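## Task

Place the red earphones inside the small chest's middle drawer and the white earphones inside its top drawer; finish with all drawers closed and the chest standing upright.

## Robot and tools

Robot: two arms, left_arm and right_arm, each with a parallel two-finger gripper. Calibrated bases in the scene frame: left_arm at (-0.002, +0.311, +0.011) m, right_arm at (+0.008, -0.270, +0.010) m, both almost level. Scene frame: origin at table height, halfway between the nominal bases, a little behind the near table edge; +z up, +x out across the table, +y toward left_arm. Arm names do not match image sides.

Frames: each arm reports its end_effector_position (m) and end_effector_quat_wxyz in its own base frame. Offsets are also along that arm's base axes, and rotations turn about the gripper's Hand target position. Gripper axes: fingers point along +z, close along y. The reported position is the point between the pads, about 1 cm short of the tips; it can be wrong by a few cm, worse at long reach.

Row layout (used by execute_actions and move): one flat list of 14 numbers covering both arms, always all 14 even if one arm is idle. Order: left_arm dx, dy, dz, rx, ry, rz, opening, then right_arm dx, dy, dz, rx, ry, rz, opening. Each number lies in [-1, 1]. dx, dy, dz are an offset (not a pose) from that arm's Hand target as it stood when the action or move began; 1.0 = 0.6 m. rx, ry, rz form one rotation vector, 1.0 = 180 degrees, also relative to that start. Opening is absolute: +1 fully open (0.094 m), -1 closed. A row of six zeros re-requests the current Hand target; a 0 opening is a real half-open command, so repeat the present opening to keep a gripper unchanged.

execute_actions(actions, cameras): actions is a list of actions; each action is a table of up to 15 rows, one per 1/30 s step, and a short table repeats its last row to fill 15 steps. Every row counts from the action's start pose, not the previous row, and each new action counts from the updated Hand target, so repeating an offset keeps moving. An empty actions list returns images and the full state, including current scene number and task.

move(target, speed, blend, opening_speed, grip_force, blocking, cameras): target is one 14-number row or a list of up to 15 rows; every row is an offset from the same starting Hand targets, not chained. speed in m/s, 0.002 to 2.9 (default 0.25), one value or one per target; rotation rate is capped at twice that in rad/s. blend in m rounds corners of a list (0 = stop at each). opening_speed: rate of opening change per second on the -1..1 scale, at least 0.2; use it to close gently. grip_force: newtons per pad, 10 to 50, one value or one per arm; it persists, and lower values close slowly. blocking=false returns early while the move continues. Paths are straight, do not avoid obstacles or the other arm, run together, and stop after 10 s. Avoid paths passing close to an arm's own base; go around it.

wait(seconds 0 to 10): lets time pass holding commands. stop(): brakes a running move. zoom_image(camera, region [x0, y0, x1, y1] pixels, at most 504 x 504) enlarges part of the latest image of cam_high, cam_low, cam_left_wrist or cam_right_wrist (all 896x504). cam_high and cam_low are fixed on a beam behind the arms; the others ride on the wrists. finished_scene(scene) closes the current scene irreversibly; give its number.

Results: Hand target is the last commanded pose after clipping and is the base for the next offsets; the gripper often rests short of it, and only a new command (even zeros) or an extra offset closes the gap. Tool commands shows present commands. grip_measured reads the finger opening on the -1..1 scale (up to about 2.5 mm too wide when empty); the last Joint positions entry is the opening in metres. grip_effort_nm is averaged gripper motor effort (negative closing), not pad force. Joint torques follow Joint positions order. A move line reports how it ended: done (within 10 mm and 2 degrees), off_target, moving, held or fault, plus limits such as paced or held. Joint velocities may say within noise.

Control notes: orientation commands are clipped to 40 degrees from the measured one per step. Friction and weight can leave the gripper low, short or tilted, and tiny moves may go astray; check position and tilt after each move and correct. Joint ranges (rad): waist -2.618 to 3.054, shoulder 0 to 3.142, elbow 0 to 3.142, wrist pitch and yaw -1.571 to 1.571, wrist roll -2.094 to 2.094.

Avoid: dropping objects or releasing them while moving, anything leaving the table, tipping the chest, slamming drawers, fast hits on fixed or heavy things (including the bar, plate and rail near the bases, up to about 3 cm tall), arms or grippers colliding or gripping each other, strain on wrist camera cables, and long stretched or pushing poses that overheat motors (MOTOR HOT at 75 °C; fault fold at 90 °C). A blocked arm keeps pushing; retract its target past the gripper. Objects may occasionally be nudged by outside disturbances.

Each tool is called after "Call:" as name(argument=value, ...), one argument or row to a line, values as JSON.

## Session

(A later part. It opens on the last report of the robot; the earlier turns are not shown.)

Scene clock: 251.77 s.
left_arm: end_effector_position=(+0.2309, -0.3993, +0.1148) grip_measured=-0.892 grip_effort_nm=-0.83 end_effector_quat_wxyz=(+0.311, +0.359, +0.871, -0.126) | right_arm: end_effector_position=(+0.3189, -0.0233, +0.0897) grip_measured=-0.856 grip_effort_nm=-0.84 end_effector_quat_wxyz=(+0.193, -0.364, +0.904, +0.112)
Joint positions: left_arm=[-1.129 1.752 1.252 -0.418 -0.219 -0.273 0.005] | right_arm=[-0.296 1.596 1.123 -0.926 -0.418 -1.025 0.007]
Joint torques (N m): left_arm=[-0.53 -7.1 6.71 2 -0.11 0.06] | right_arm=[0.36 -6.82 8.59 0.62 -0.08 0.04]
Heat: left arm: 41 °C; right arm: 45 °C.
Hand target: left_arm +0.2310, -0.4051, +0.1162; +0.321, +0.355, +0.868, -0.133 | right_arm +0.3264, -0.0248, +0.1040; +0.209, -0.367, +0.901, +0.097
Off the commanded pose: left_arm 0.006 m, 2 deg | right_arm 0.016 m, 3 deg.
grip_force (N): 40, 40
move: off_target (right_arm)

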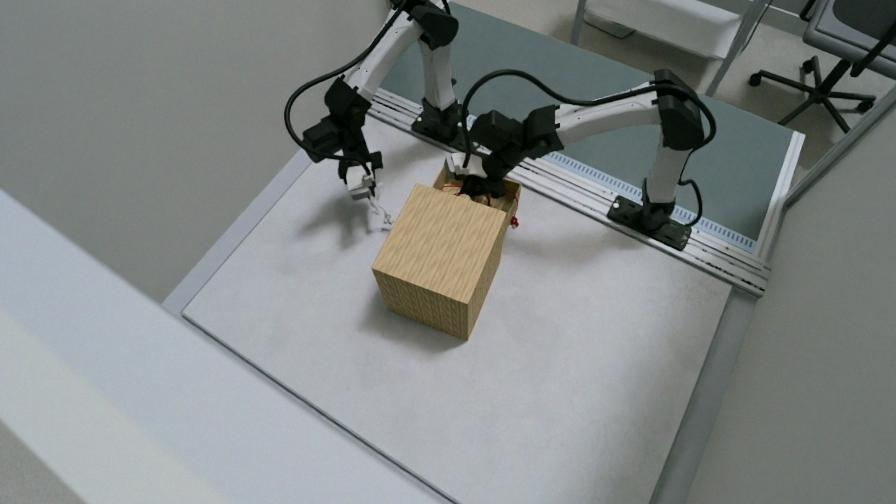

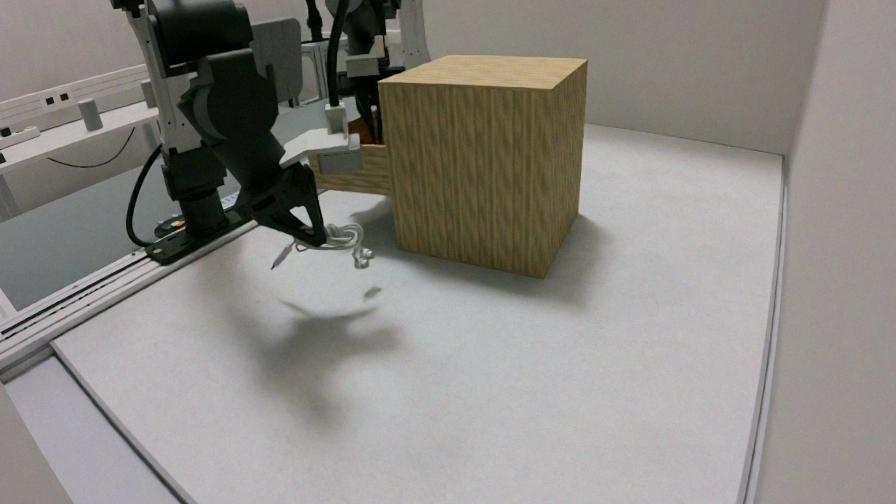

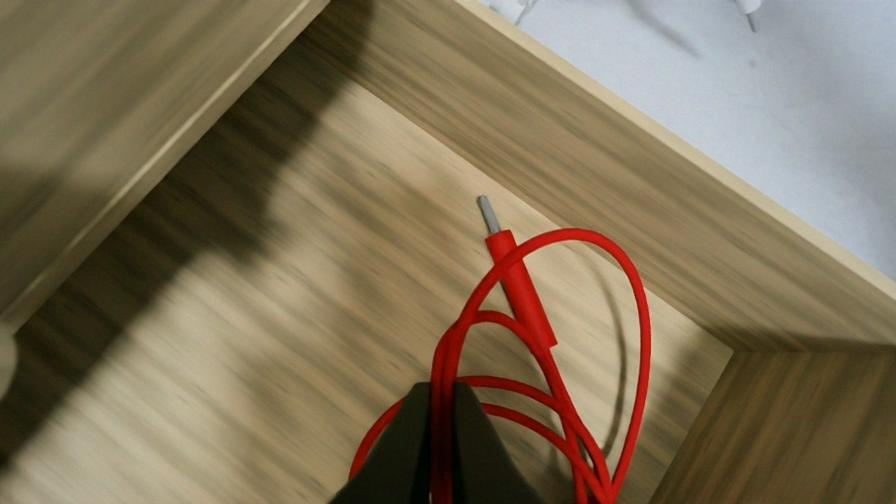

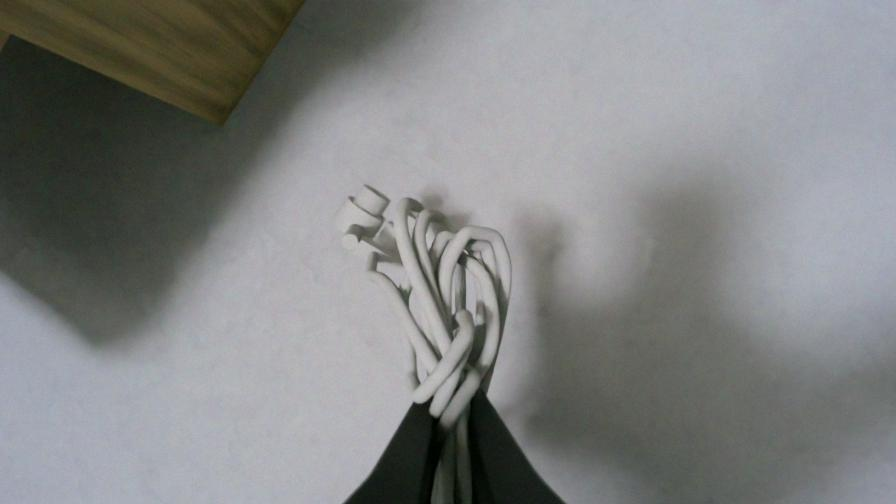

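Call:
move(
  target=[
    [0, 0, -0.027, 0, 0, 0, -0.95, 0, 0, 0, 0, 0, 0, -0.95],
    [0, 0, -0.027, 0, 0, 0, -0.5, 0, 0, 0, 0, 0, 0, -0.95],
    [0, 0, 0.22, 0, 0, 0, -0.5, 0, 0, 0, 0, 0, 0, -0.95],
    [-0.0435, 0.3612, 0.102, -0.049, -0.0251, -0.2111, -0.5, 0, 0, 0, 0, 0, 0, -0.95],
  ],
  speed=[0.06, 0.06, 0.15, 0.28],
  grip_force=[50, 40],
  blend=[0, 0, 0.03, 0],
  cameras=["cam_left_wrist", "cam_high"],
)

Scene clock: 267.73 s.
left_arm: end_effector_position=(+0.2011, -0.1866, +0.1675) grip_measured=-0.503 grip_effort_nm=0.15 end_effector_quat_wxyz=(+0.308, +0.593, +0.689, -0.281) | right_arm: end_effector_position=(+0.3188, -0.0233, +0.0897) grip_measured=-0.856 grip_effort_nm=-0.84 end_effector_quat_wxyz=(+0.193, -0.364, +0.904, +0.112)
Joint positions: left_arm=[-0.292 1.141 0.879 -0.873 0.768 0.951 0.023] | right_arm=[-0.296 1.596 1.123 -0.926 -0.418 -1.025 0.007]
Joint torques (N m): left_arm=[0.81 -2.18 9.85 1.06 0.64 0.27] | right_arm=[0.35 -6.83 8.42 0.57 -0.11 0.01]
Heat: left arm: 40 °C; right arm: 46 °C.
Hand target: left_arm +0.2050, -0.1883, +0.1774; +0.319, +0.597, +0.680, -0.282 | right_arm +0.3264, -0.0248, +0.1040; +0.209, -0.367, +0.901, +0.097
Off the commanded pose: left_arm 0.011 m, 2 deg | right_arm 0.016 m, 3 deg.
grip_force (N): 50, 40
move: off_target (left_arm, right_arm)
Images, in order (width x height): cam_high 896x504, cam_left_wrist 896x504.

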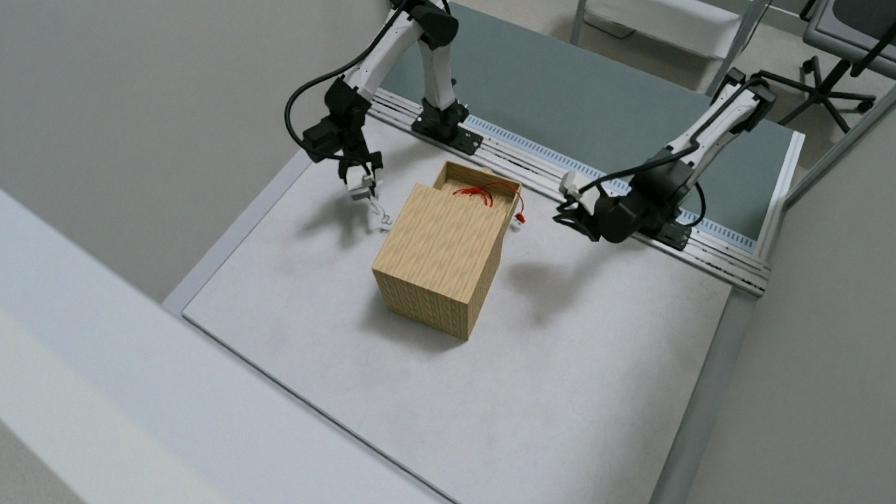

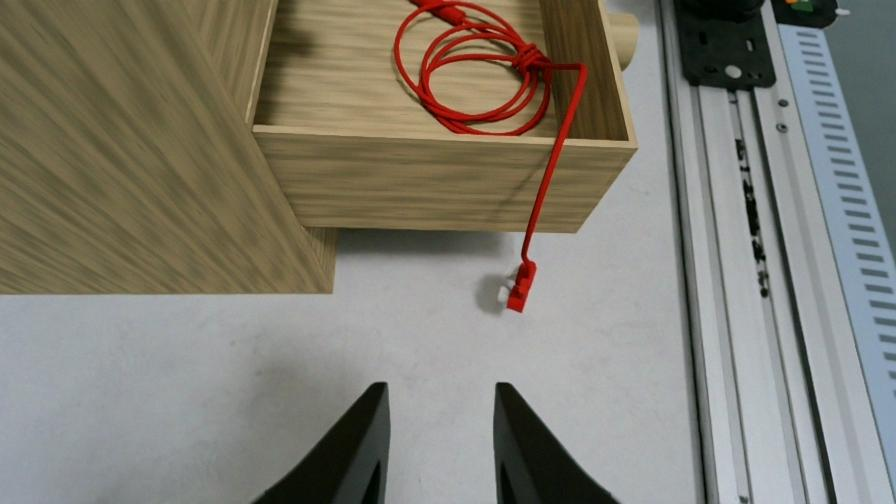

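Call:
move(
  target=[-0.0552, -0.0807, -0.171, 0, 0, 0, -0.6, 0, 0, 0, 0, 0, 0, -0.95],
  speed=0.2,
  cameras=["cam_left_wrist"],
)

Scene clock: 279.33 s.
left_arm: end_effector_position=(+0.1716, -0.2345, +0.0767) grip_measured=-0.597 grip_effort_nm=-0.13 end_effector_quat_wxyz=(+0.314, +0.595, +0.684, -0.283) | right_arm: end_effector_position=(+0.3188, -0.0233, +0.0897) grip_measured=-0.856 grip_effort_nm=-0.84 end_effector_quat_wxyz=(+0.193, -0.364, +0.904, +0.112)
Joint positions: left_arm=[-0.581 1.153 0.472 -0.235 0.625 0.633 0.019] | right_arm=[-0.296 1.596 1.123 -0.926 -0.418 -1.025 0.007]
Joint torques (N m): left_arm=[-0.51 -1.94 5.82 1.83 0.31 0.12] | right_arm=[0.32 -6.79 8.44 0.58 -0.04 0.02]
Heat: left arm: 41 °C; right arm: 46 °C.
Hand target: left_arm +0.1718, -0.2367, +0.0748; +0.320, +0.597, +0.679, -0.282 | right_arm +0.3264, -0.0248, +0.1040; +0.209, -0.367, +0.901, +0.097
Off the commanded pose: left_arm 0.003 m, 1 deg | right_arm 0.016 m, 3 deg.
grip_force (N): 50, 40
move: off_target (right_arm)
Images, in order (width x height): cam_left_wrist 896x504.

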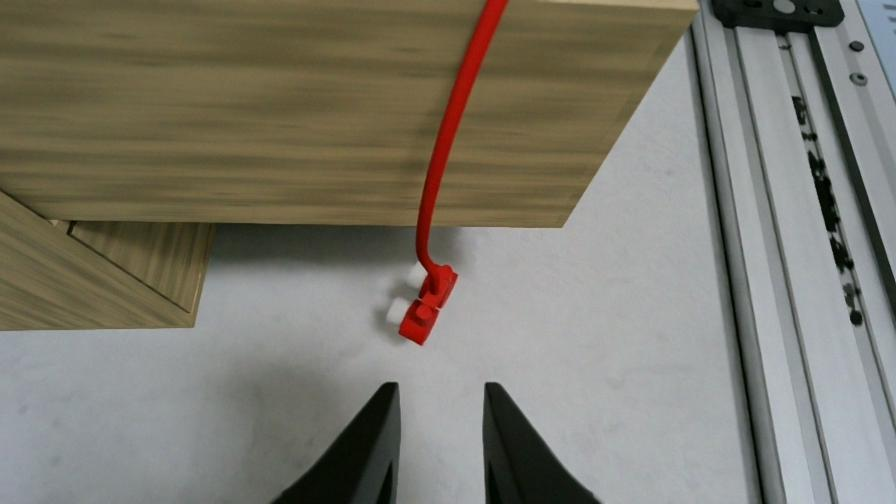

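Call:
move(
  target=[
    [0.0173, -0.0708, -0.0228, 0, 0, 0, -0.6, 0, 0, 0, 0, 0, 0, -0.95],
    [0.0173, -0.0708, -0.0228, 0, 0, 0, -1.0, 0, 0, 0, 0, 0, 0, -0.95],
    [0.0173, -0.064, 0.245, 0, 0, 0, -1.0, 0, 0, 0, 0, 0, 0, -0.95],
    [0.035, -0.2125, 0.245, 0.066, 0.0088, 0, -1.0, 0, 0, 0, 0, 0, 0, -0.95],
  ],
  speed=[0.08, 0.08, 0.12, 0.13],
  grip_force=[40, 40],
  cameras=["cam_left_wrist", "cam_high"],
)

Scene clock: 293.30 s.
left_arm: end_effector_position=(+0.1912, -0.3592, +0.2120) grip_measured=-0.983 grip_effort_nm=-0.83 end_effector_quat_wxyz=(+0.237, +0.624, +0.712, -0.217) | right_arm: end_effector_position=(+0.3188, -0.0233, +0.0897) grip_measured=-0.856 grip_effort_nm=-0.84 end_effector_quat_wxyz=(+0.193, -0.364, +0.904, +0.112)
Joint positions: left_arm=[-0.955 1.57 1.465 -0.875 0.3 0.393 0.001] | right_arm=[-0.296 1.596 1.123 -0.926 -0.418 -1.025 0.007]
Joint torques (N m): left_arm=[-0.29 -5.42 10.48 1.5 0.16 0.06] | right_arm=[0.29 -7.01 8.53 0.58 -0.12 0.01]
Heat: left arm: 40 °C; right arm: 47 °C.
Hand target: left_arm +0.1927, -0.3642, +0.2219; +0.247, +0.623, +0.709, -0.218 | right_arm +0.3264, -0.0248, +0.1040; +0.209, -0.367, +0.901, +0.097
Off the commanded pose: left_arm 0.011 m, 1 deg | right_arm 0.016 m, 3 deg.
grip_force (N): 40, 40
move: off_target (left_arm, right_arm); target 2's new opening was sent with left_arm's hand 0.021 m and 3 deg from that target
Images, in order (width x height): cam_high 896x504, cam_left_wrist 896x504.

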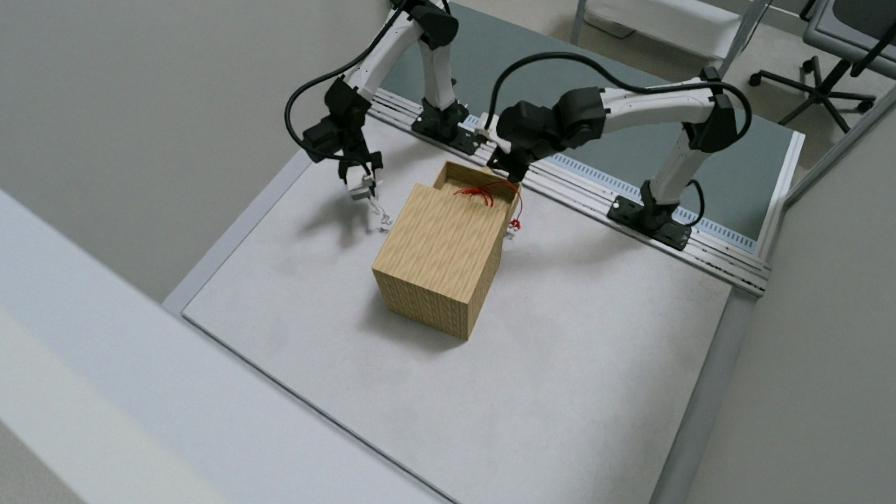

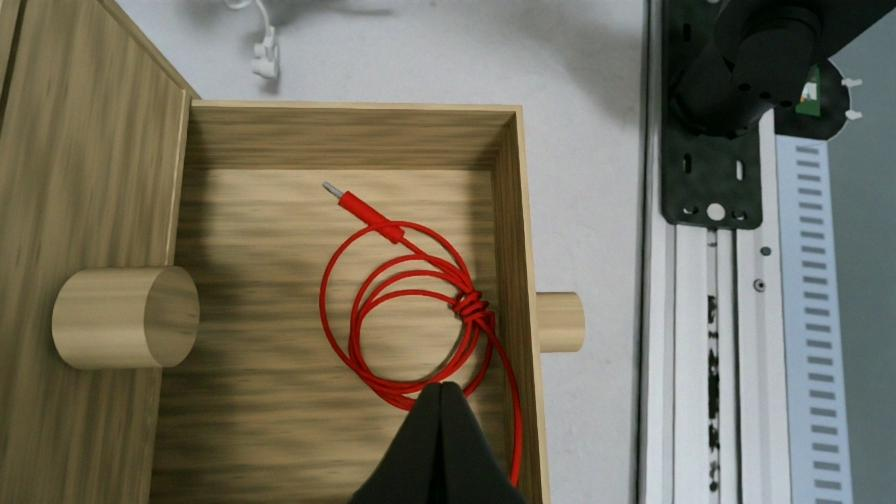

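Call:
move(
  target=[
    [-0.021, 0.232, -0.033, -0.066, -0.0088, 0, -0.6, 0, 0, 0, 0, 0, 0, -0.95],
    [-0.021, 0.2203, -0.2333, -0.066, -0.0088, 0, -0.6, 0, 0, 0, 0, 0, 0, -0.95],
    [-0.0128, 0.1237, -0.2398, -0.066, -0.0088, 0, -0.6, 0, 0, 0, 0, 0, 0, -0.95],
  ],
  speed=[0.25, 0.2, 0.08],
  blend=[0.02, 0, 0],
  cameras=["cam_left_wrist"],
)

Scene clock: 304.63 s.
left_arm: end_effector_position=(+0.1749, -0.2776, +0.0642) grip_measured=-0.603 grip_effort_nm=0.15 end_effector_quat_wxyz=(+0.293, +0.596, +0.693, -0.282) | right_arm: end_effector_position=(+0.3188, -0.0233, +0.0897) grip_measured=-0.856 grip_effort_nm=-0.84 end_effector_quat_wxyz=(+0.193, -0.364, +0.904, +0.112)
Joint positions: left_arm=[-0.741 1.337 0.544 -0.088 0.522 0.489 0.019] | right_arm=[-0.296 1.596 1.123 -0.926 -0.418 -1.025 0.007]
Joint torques (N m): left_arm=[-0.53 -3.18 9.72 1.97 0.29 0.09] | right_arm=[0.27 -6.93 8.61 0.61 -0.11 0.08]
Motor temperatures (°C): left_arm=[23 26 41 37 25 27 25] | right_arm=[24 35 47 30 26 26 27]
Heat: left arm: 41 °C; right arm: 47 °C.
Hand target: left_arm +0.1851, -0.2900, +0.0780; +0.320, +0.597, +0.679, -0.282 | right_arm +0.3264, -0.0248, +0.1040; +0.209, -0.367, +0.901, +0.097
Off the commanded pose: left_arm 0.021 m, 3 deg | right_arm 0.016 m, 3 deg.
grip_force (N): 40, 40
move: off_target (left_arm, right_arm)
Images, in order (width x height): cam_left_wrist 896x504.

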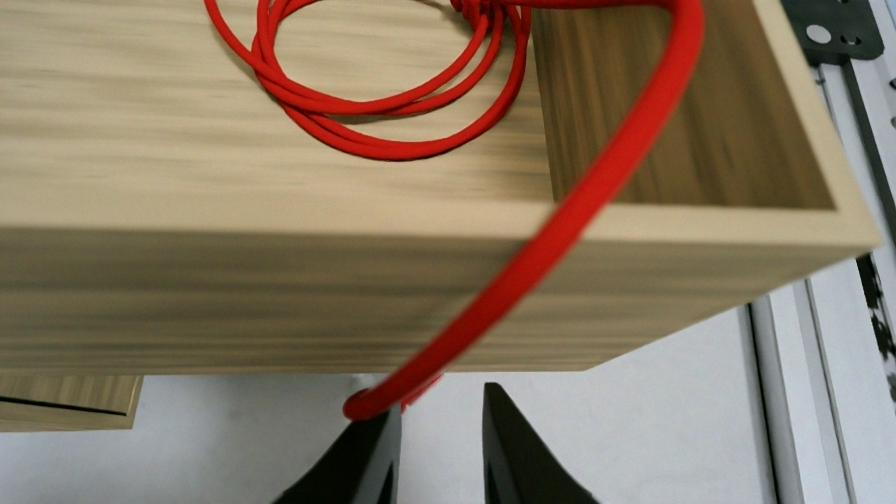

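Call:
move(
  target=[
    [0, 0.055, 0, 0, 0, 0, -0.6, 0, 0, 0, 0, 0, 0, -0.95],
    [0.02, 0.055, 0, 0, 0, 0, -0.4, 0, 0, 0, 0, 0, 0, -0.95],
    [0.02, 0.0, 0, 0, 0, 0, -0.4, 0, 0, 0, 0, 0, 0, -0.95],
  ],
  speed=0.08,
  cameras=["cam_left_wrist"],
)

Scene clock: 315.27 s.
left_arm: end_effector_position=(+0.1863, -0.2782, +0.0647) grip_measured=-0.403 grip_effort_nm=0.15 end_effector_quat_wxyz=(+0.293, +0.596, +0.692, -0.283) | right_arm: end_effector_position=(+0.3188, -0.0233, +0.0897) grip_measured=-0.856 grip_effort_nm=-0.84 end_effector_quat_wxyz=(+0.193, -0.364, +0.904, +0.112)
Joint positions: left_arm=[-0.708 1.378 0.578 -0.095 0.545 0.518 0.028] | right_arm=[-0.296 1.596 1.123 -0.926 -0.418 -1.025 0.007]
Joint torques (N m): left_arm=[-0.46 -3.4 9.58 1.93 0.25 0.12] | right_arm=[0.32 -6.84 8.51 0.61 -0.13 0.02]
Heat: left arm: 41 °C; right arm: 47 °C.
Hand target: left_arm +0.1971, -0.2900, +0.0780; +0.320, +0.597, +0.679, -0.282 | right_arm +0.3264, -0.0248, +0.1040; +0.209, -0.367, +0.901, +0.097
Off the commanded pose: left_arm 0.021 m, 3 deg | right_arm 0.016 m, 3 deg.
grip_force (N): 40, 40
move: off_target (left_arm, right_arm); target 2's new opening was sent with left_arm's hand 0.012 m and 2 deg from that target
Images, in order (width x height): cam_left_wrist 896x504.

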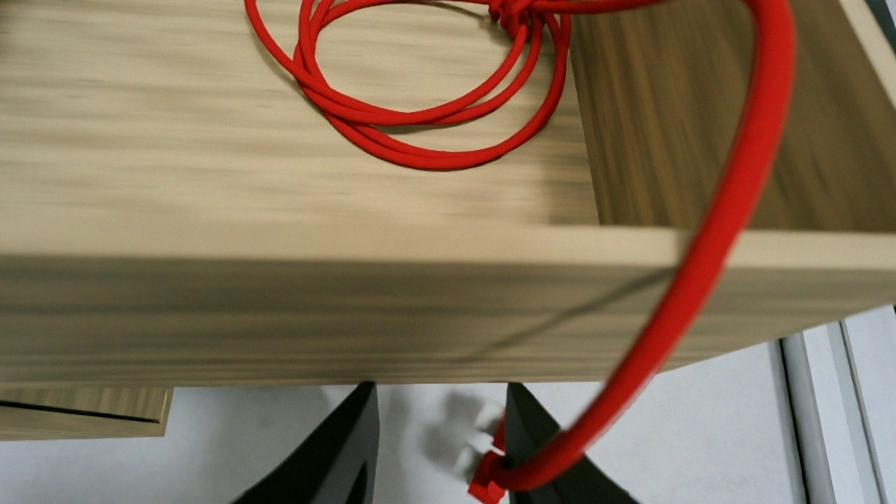

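Call:
move(
  target=[
    [0, 0, 0, 0, 0, 0, -1.0, 0, 0, 0, 0, 0, 0, -0.95],
    [0, 0.012, 0.255, 0, 0, 0, -1.0, 0, 0, 0, 0, 0, 0, -0.95],
  ],
  speed=[0.08, 0.1],
  opening_speed=0.8,
  cameras=["cam_left_wrist", "cam_high"],
)

Scene clock: 323.03 s.
left_arm: end_effector_position=(+0.1917, -0.2521, +0.1663) grip_measured=-0.937 grip_effort_nm=-0.83 end_effector_quat_wxyz=(+0.232, +0.590, +0.739, -0.229) | right_arm: end_effector_position=(+0.3188, -0.0233, +0.0897) grip_measured=-0.856 grip_effort_nm=-0.84 end_effector_quat_wxyz=(+0.193, -0.364, +0.904, +0.112)
Joint positions: left_arm=[-0.684 1.272 1.04 -0.826 0.442 0.546 0.003] | right_arm=[-0.296 1.596 1.123 -0.926 -0.418 -1.025 0.007]
Joint torques (N m): left_arm=[0.31 -8.01 15.3 1.95 1.5 0.24] | right_arm=[0.38 -6.91 8.44 0.57 -0.06 0]
Heat: left arm: 41 °C; right arm: 47 °C.
Hand target: left_arm +0.1971, -0.2829, +0.2310; +0.320, +0.597, +0.679, -0.282 | right_arm +0.3264, -0.0248, +0.1040; +0.209, -0.367, +0.901, +0.097
Off the commanded pose: left_arm 0.072 m, 14 deg | right_arm 0.016 m, 3 deg.
grip_force (N): 40, 40
move: off_target (left_arm, right_arm)
Images, in order (width x height): cam_high 896x504, cam_left_wrist 896x504.

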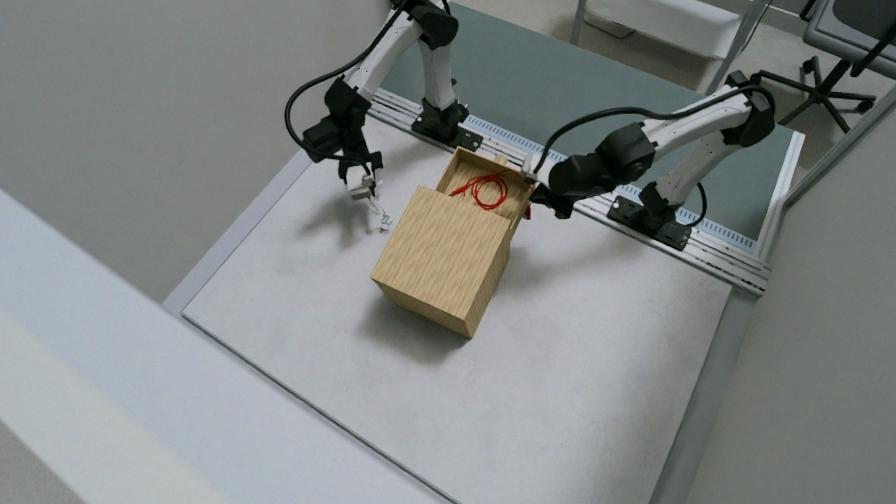

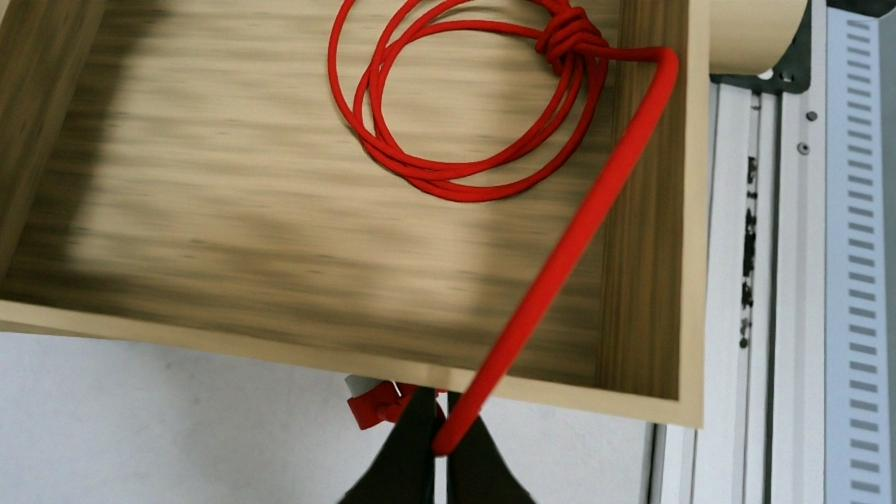

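Call:
move(
  target=[-0.009, 0.0513, -0.1078, 0.07, 0.012, 0, -1.0, 0, 0, 0, 0, 0, 0, -0.95],
  speed=0.15,
  cameras=["all"],
)

Scene clock: 350.97 s.
left_arm: end_effector_position=(+0.1866, -0.2291, +0.1354) grip_measured=-0.937 grip_effort_nm=-0.83 end_effector_quat_wxyz=(+0.182, +0.617, +0.744, -0.180) | right_arm: end_effector_position=(+0.3188, -0.0233, +0.0897) grip_measured=-0.856 grip_effort_nm=-0.84 end_effector_quat_wxyz=(+0.193, -0.364, +0.904, +0.112)
Joint positions: left_arm=[-0.677 1.301 1.011 -0.902 0.362 0.637 0.003] | right_arm=[-0.296 1.596 1.123 -0.926 -0.418 -1.025 0.007]
Joint velocities: left_arm=[within noise] | right_arm=[-0.002 0.002 0.027 -0.037 -0.154 -0.007 0]
Joint torques (N m): left_arm=[0.16 -6.23 10.39 1.68 1.1 0.27] | right_arm=[0.25 -6.84 8.23 0.61 -0.11 0.03]
Motor temperatures (°C): left_arm=[23 29 50 38 28 27 26] | right_arm=[24 36 48 29 26 26 27]
Heat: left arm: 50 °C; right arm: 48 °C.
Hand target: left_arm +0.1917, -0.2521, +0.1662; +0.239, +0.624, +0.712, -0.217 | right_arm +0.3264, -0.0248, +0.1040; +0.209, -0.367, +0.901, +0.097
Off the commanded pose: left_arm 0.039 m, 9 deg | right_arm 0.016 m, 3 deg.
grip_force (N): 40, 40
move: off_target (left_arm, right_arm)

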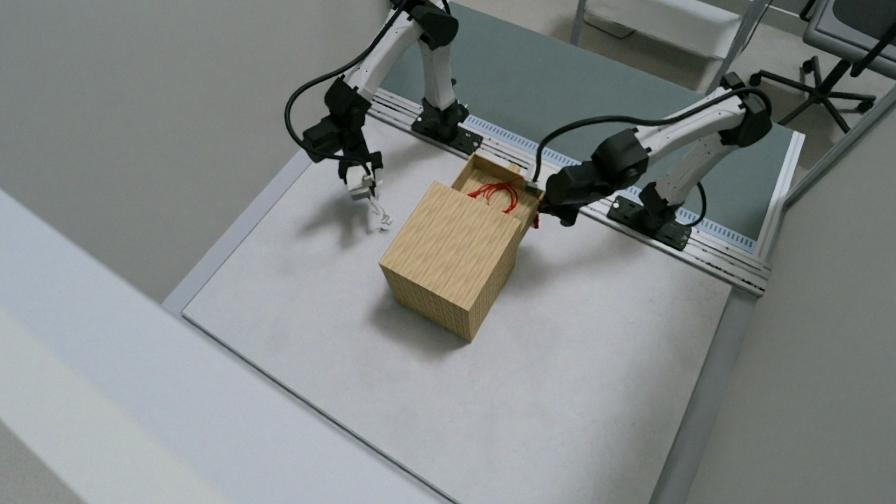

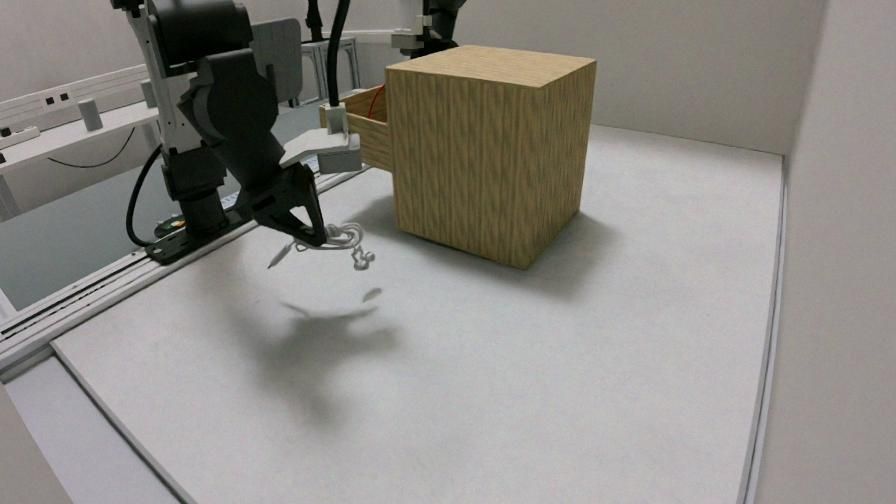

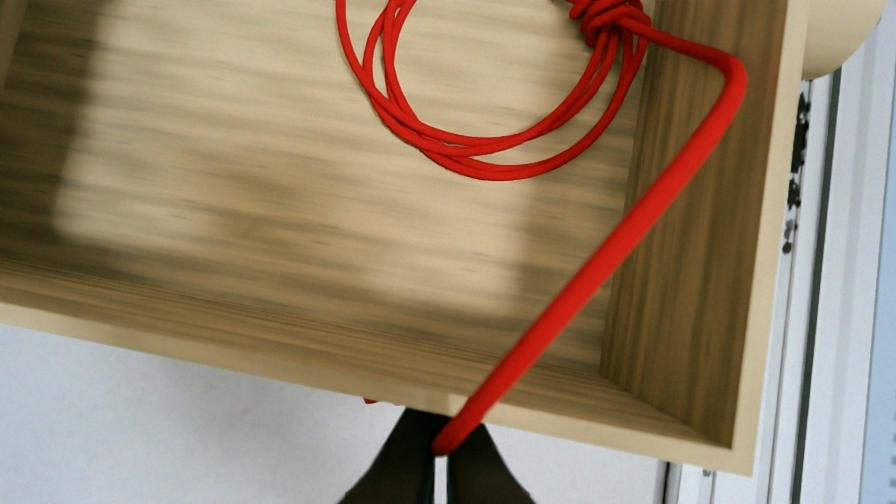

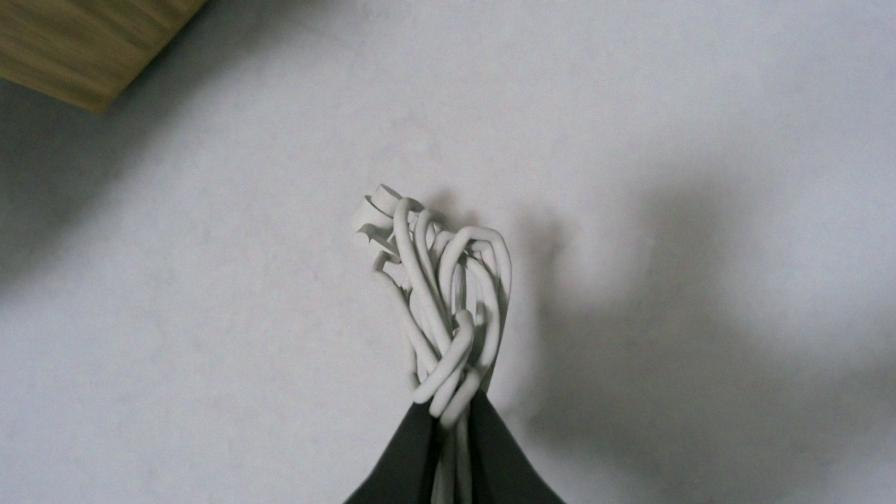

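Call:
move(
  target=[-0.0085, 0.0383, -0.16, 0, 0, 0, -1.0, 0, 0, 0, 0, 0, 0, -0.95],
  speed=0.035,
  cameras=["all"],
)

Scene clock: 364.83 s.
left_arm: end_effector_position=(+0.1839, -0.2262, +0.0699) grip_measured=-0.937 grip_effort_nm=-0.83 end_effector_quat_wxyz=(+0.229, +0.620, +0.720, -0.212) | right_arm: end_effector_position=(+0.3188, -0.0233, +0.0897) grip_measured=-0.856 grip_effort_nm=-0.84 end_effector_quat_wxyz=(+0.193, -0.364, +0.904, +0.112)
Joint positions: left_arm=[-0.622 1.278 0.674 -0.509 0.457 0.693 0.003] | right_arm=[-0.296 1.596 1.123 -0.926 -0.418 -1.025 0.007]
Joint torques (N m): left_arm=[0.72 -2.86 6.2 1.58 0.49 0.24] | right_arm=[0.21 -6.97 8.29 0.61 -0.1 0.03]
Heat: left arm: 47 °C; right arm: 48 °C.
Hand target: left_arm +0.1866, -0.2291, +0.0702; +0.239, +0.623, +0.712, -0.217 | right_arm +0.3264, -0.0248, +0.1040; +0.209, -0.367, +0.901, +0.097
Off the commanded pose: left_arm 0.004 m, 2 deg | right_arm 0.016 m, 3 deg.
grip_force (N): 40, 40
move: off_target (right_arm)

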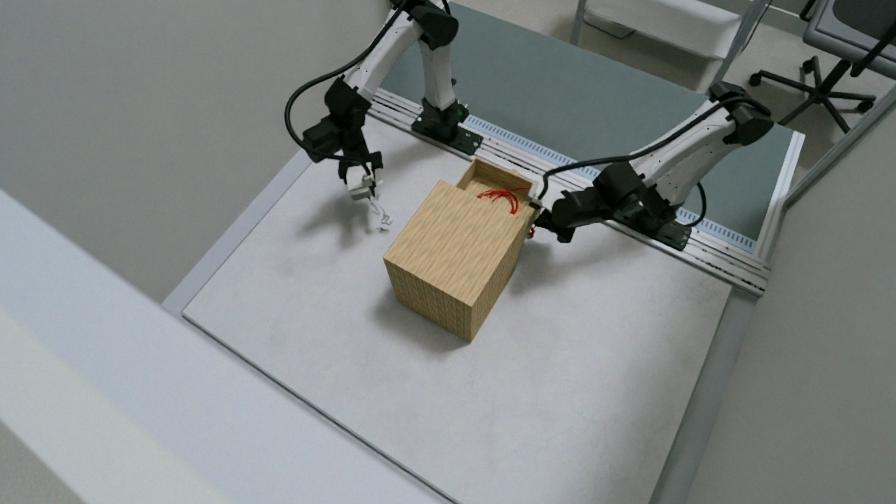

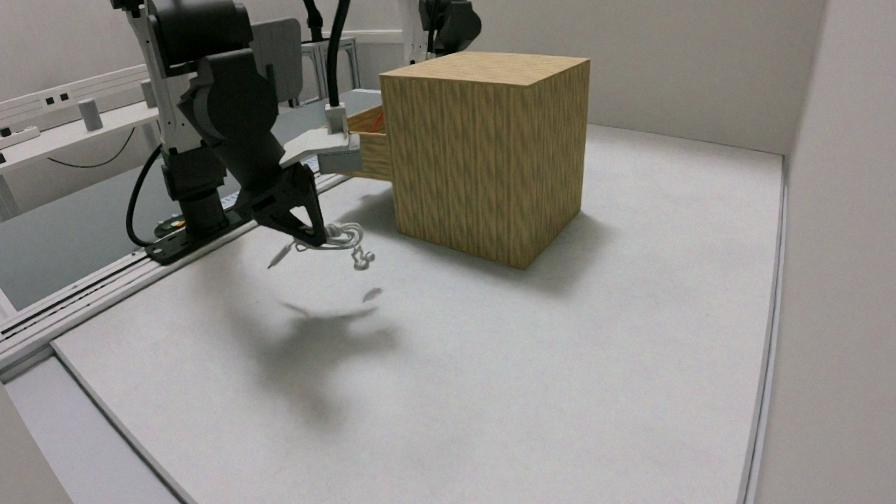

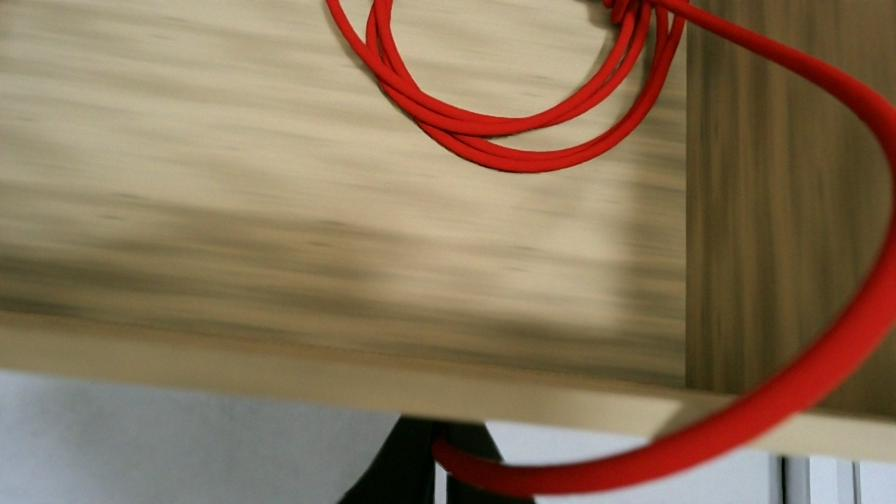

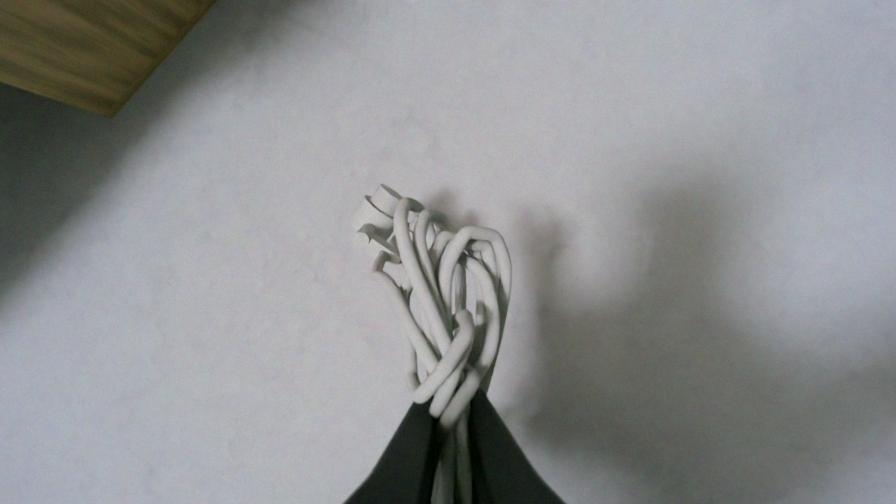

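Call:
move(
  target=[0, 0.004, -0.06, 0, 0, 0, -1.0, 0, 0, 0, 0, 0, 0, -0.95],
  speed=0.03,
  cameras=["cam_high", "cam_low", "cam_left_wrist"],
)

Scene clock: 377.23 s.
left_arm: end_effector_position=(+0.1856, -0.2281, +0.0387) grip_measured=-0.937 grip_effort_nm=-0.83 end_effector_quat_wxyz=(+0.238, +0.622, +0.714, -0.219) | right_arm: end_effector_position=(+0.3188, -0.0233, +0.0897) grip_measured=-0.856 grip_effort_nm=-0.84 end_effector_quat_wxyz=(+0.193, -0.364, +0.904, +0.112)
Joint positions: left_arm=[-0.613 1.35 0.573 -0.322 0.477 0.703 0.003] | right_arm=[-0.296 1.596 1.123 -0.926 -0.418 -1.025 0.007]
Joint torques (N m): left_arm=[0.81 -2.77 5.38 1.5 0.34 0.29] | right_arm=[0.31 -6.76 8.53 0.6 -0.06 0.06]
Motor temperatures (°C): left_arm=[23 28 45 38 27 27 26] | right_arm=[24 36 48 29 26 26 27]
Heat: left arm: 45 °C; right arm: 48 °C.
Hand target: left_arm +0.1866, -0.2267, +0.0342; +0.239, +0.623, +0.712, -0.217 | right_arm +0.3264, -0.0248, +0.1040; +0.209, -0.367, +0.901, +0.097
Off the commanded pose: left_arm 0.005 m, 0 deg | right_arm 0.016 m, 3 deg.
grip_force (N): 40, 40
move: off_target (right_arm)
Images, in order (width x height): cam_high 896x504, cam_low 896x504, cam_left_wrist 896x504.

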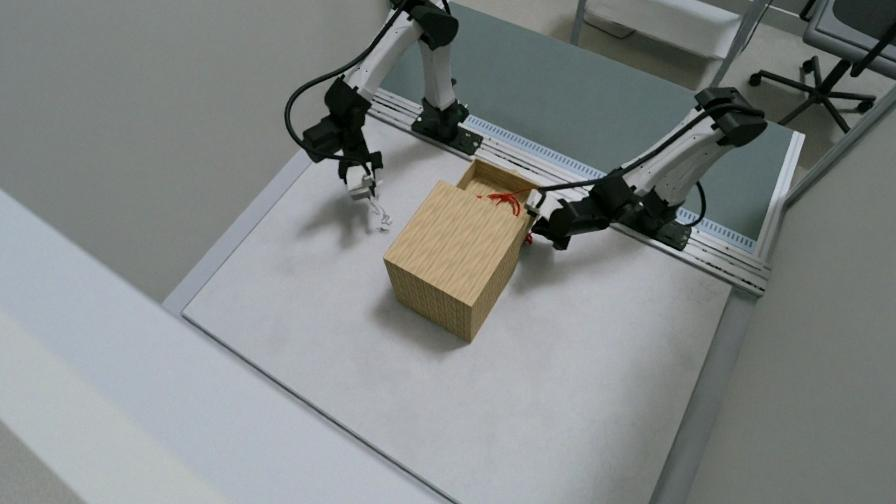

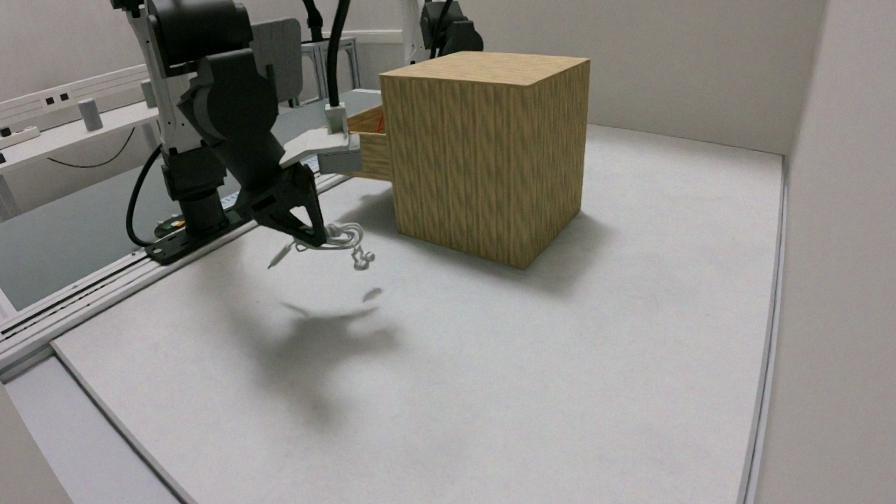

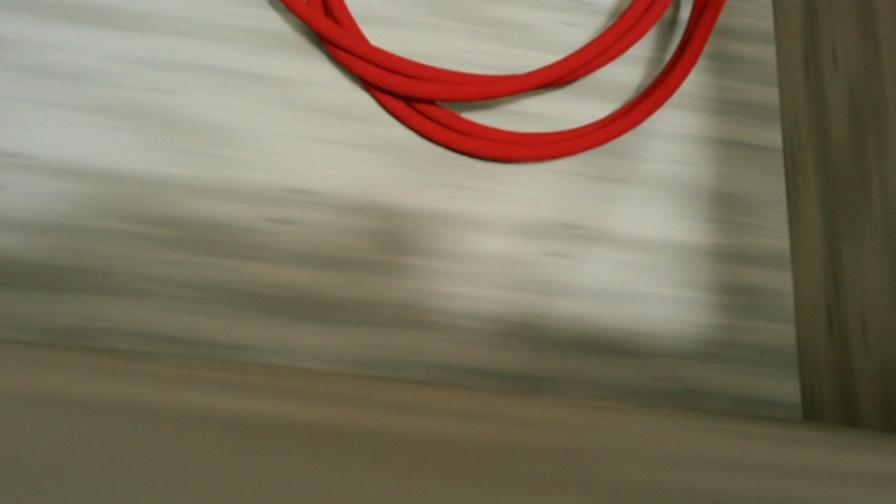

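Call:
move(
  target=[
    [0, 0, 0.04, 0, 0, 0, -1.0, 0, 0, 0, 0, 0, 0, -0.95],
    [0, 0.11, 0.04, 0, 0, 0, -1.0, 0, 0, 0, 0, 0, 0, -0.95],
  ],
  speed=[0.05, 0.07],
  cameras=["cam_high", "cam_low", "cam_left_wrist"],
)

Scene clock: 392.07 s.
left_arm: end_effector_position=(+0.1902, -0.1608, +0.0571) grip_measured=-0.937 grip_effort_nm=-0.83 end_effector_quat_wxyz=(+0.236, +0.621, +0.717, -0.211) | right_arm: end_effector_position=(+0.3188, -0.0233, +0.0897) grip_measured=-0.856 grip_effort_nm=-0.84 end_effector_quat_wxyz=(+0.193, -0.364, +0.904, +0.112)
Joint positions: left_arm=[-0.312 1.222 0.596 -0.636 0.574 1.024 0.003] | right_arm=[-0.296 1.596 1.123 -0.926 -0.418 -1.025 0.007]
Joint torques (N m): left_arm=[0.77 -3.85 5.72 0.91 0.59 0.29] | right_arm=[0.47 -6.82 8.55 0.59 -0.11 0.01]
Heat: left arm: 43 °C; right arm: 49 °C.
Hand target: left_arm +0.1866, -0.1607, +0.0582; +0.239, +0.623, +0.712, -0.217 | right_arm +0.3264, -0.0248, +0.1040; +0.209, -0.367, +0.901, +0.097
Off the commanded pose: left_arm 0.004 m, 1 deg | right_arm 0.016 m, 3 deg.
grip_force (N): 40, 40
move: off_target (right_arm)
Images, in order (width x height): cam_high 896x504, cam_low 896x504, cam_left_wrist 896x504.

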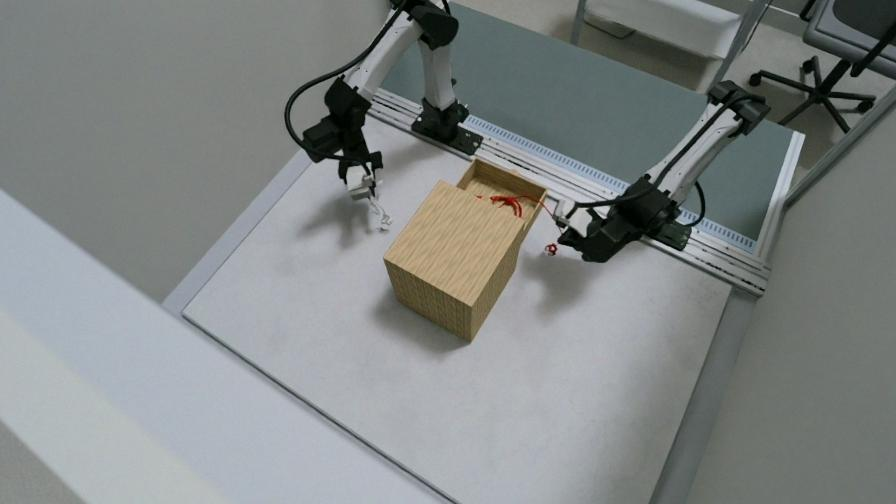

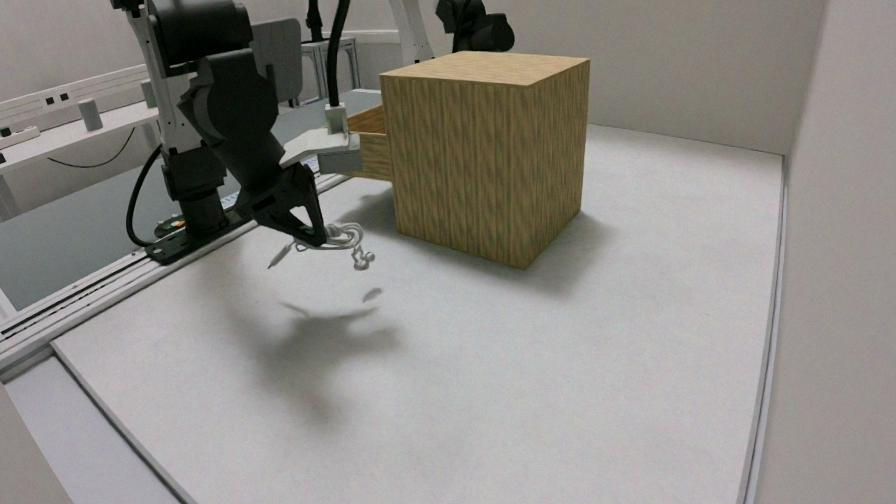

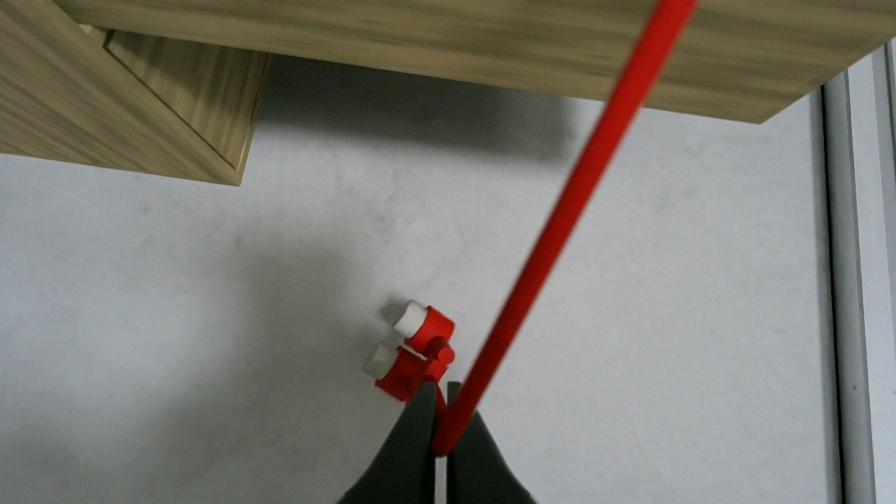

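Call:
move(
  target=[
    [0, -0.0655, 0.238, 0, 0, 0, -1.0, 0, 0, 0, 0, 0, 0, -0.95],
    [0.008, -0.24, 0.313, 0, 0, 0, -1.0, 0, 0, 0, 0, 0, 0, -0.95],
    [0.008, -0.24, 0.11, 0, 0, 0, -1.0, 0, 0, 0, 0, 0, 0, -0.95],
    [0.008, -0.24, 0.11, 0, 0, 0, -0.5, 0, 0, 0, 0, 0, 0, -0.95],
    [0.008, -0.24, 0.32, 0, 0, 0, -0.5, 0, 0, 0, 0, 0, 0, -0.95],
  ],
  speed=[0.12, 0.13, 0.12, 0.12, 0.15],
  blend=[0.02, 0.01, 0, 0, 0],
  cameras=["cam_high", "cam_low", "cam_left_wrist"],
)

Scene clock: 407.73 s.
left_arm: end_effector_position=(+0.1913, -0.3018, +0.2432) grip_measured=-0.503 grip_effort_nm=0.15 end_effector_quat_wxyz=(+0.233, +0.622, +0.715, -0.217) | right_arm: end_effector_position=(+0.3188, -0.0233, +0.0897) grip_measured=-0.856 grip_effort_nm=-0.84 end_effector_quat_wxyz=(+0.193, -0.364, +0.904, +0.112)
Joint positions: left_arm=[-0.831 1.443 1.483 -1.063 0.366 0.497 0.023] | right_arm=[-0.296 1.596 1.123 -0.926 -0.418 -1.025 0.007]
Joint torques (N m): left_arm=[-0.43 -4.34 9.51 1.37 0.25 0.11] | right_arm=[0.34 -6.87 8.46 0.62 -0.11 0.06]
Heat: left arm: 42 °C; right arm: 49 °C.
Hand target: left_arm +0.1914, -0.3048, +0.2503; +0.239, +0.624, +0.712, -0.217 | right_arm +0.3264, -0.0248, +0.1040; +0.209, -0.367, +0.901, +0.097
Off the commanded pose: left_arm 0.008 m, 1 deg | right_arm 0.016 m, 3 deg.
grip_force (N): 40, 40
move: off_target (right_arm)
Images, in order (width x height): cam_high 896x504, cam_low 896x504, cam_left_wrist 896x504.

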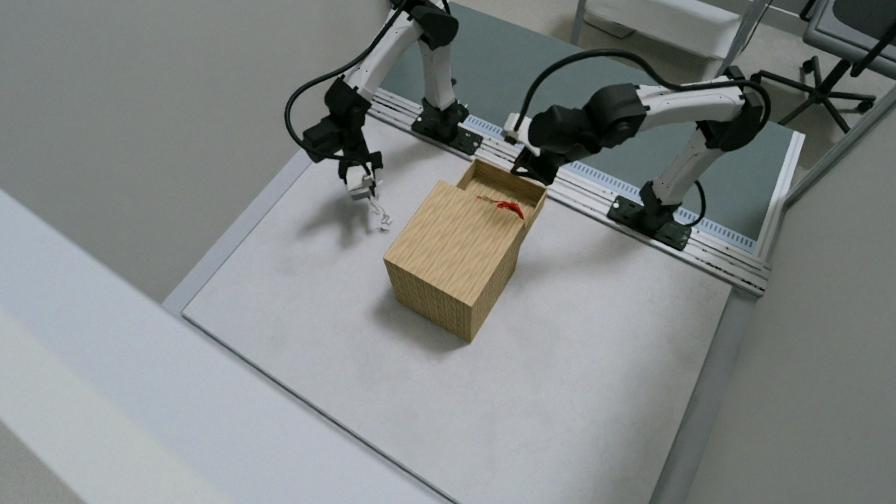

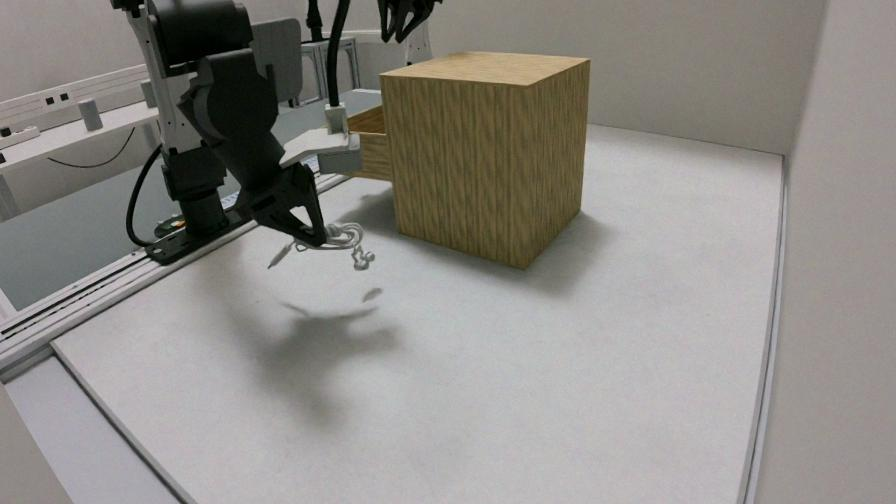

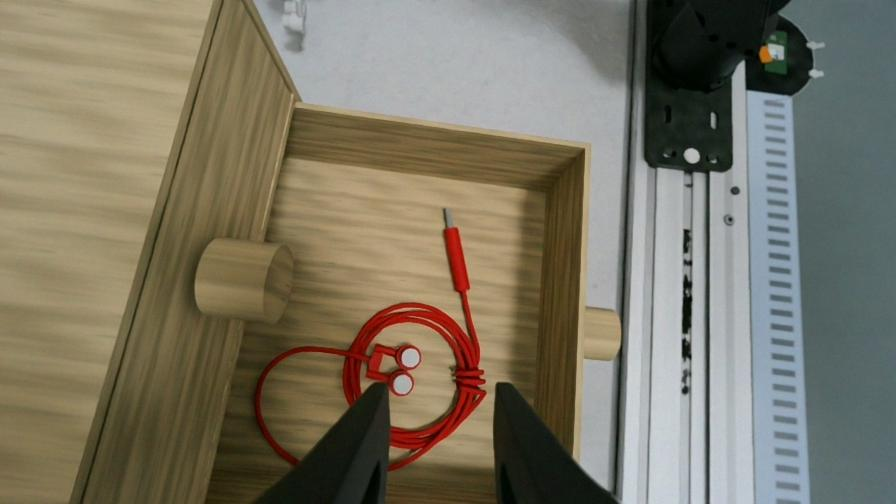

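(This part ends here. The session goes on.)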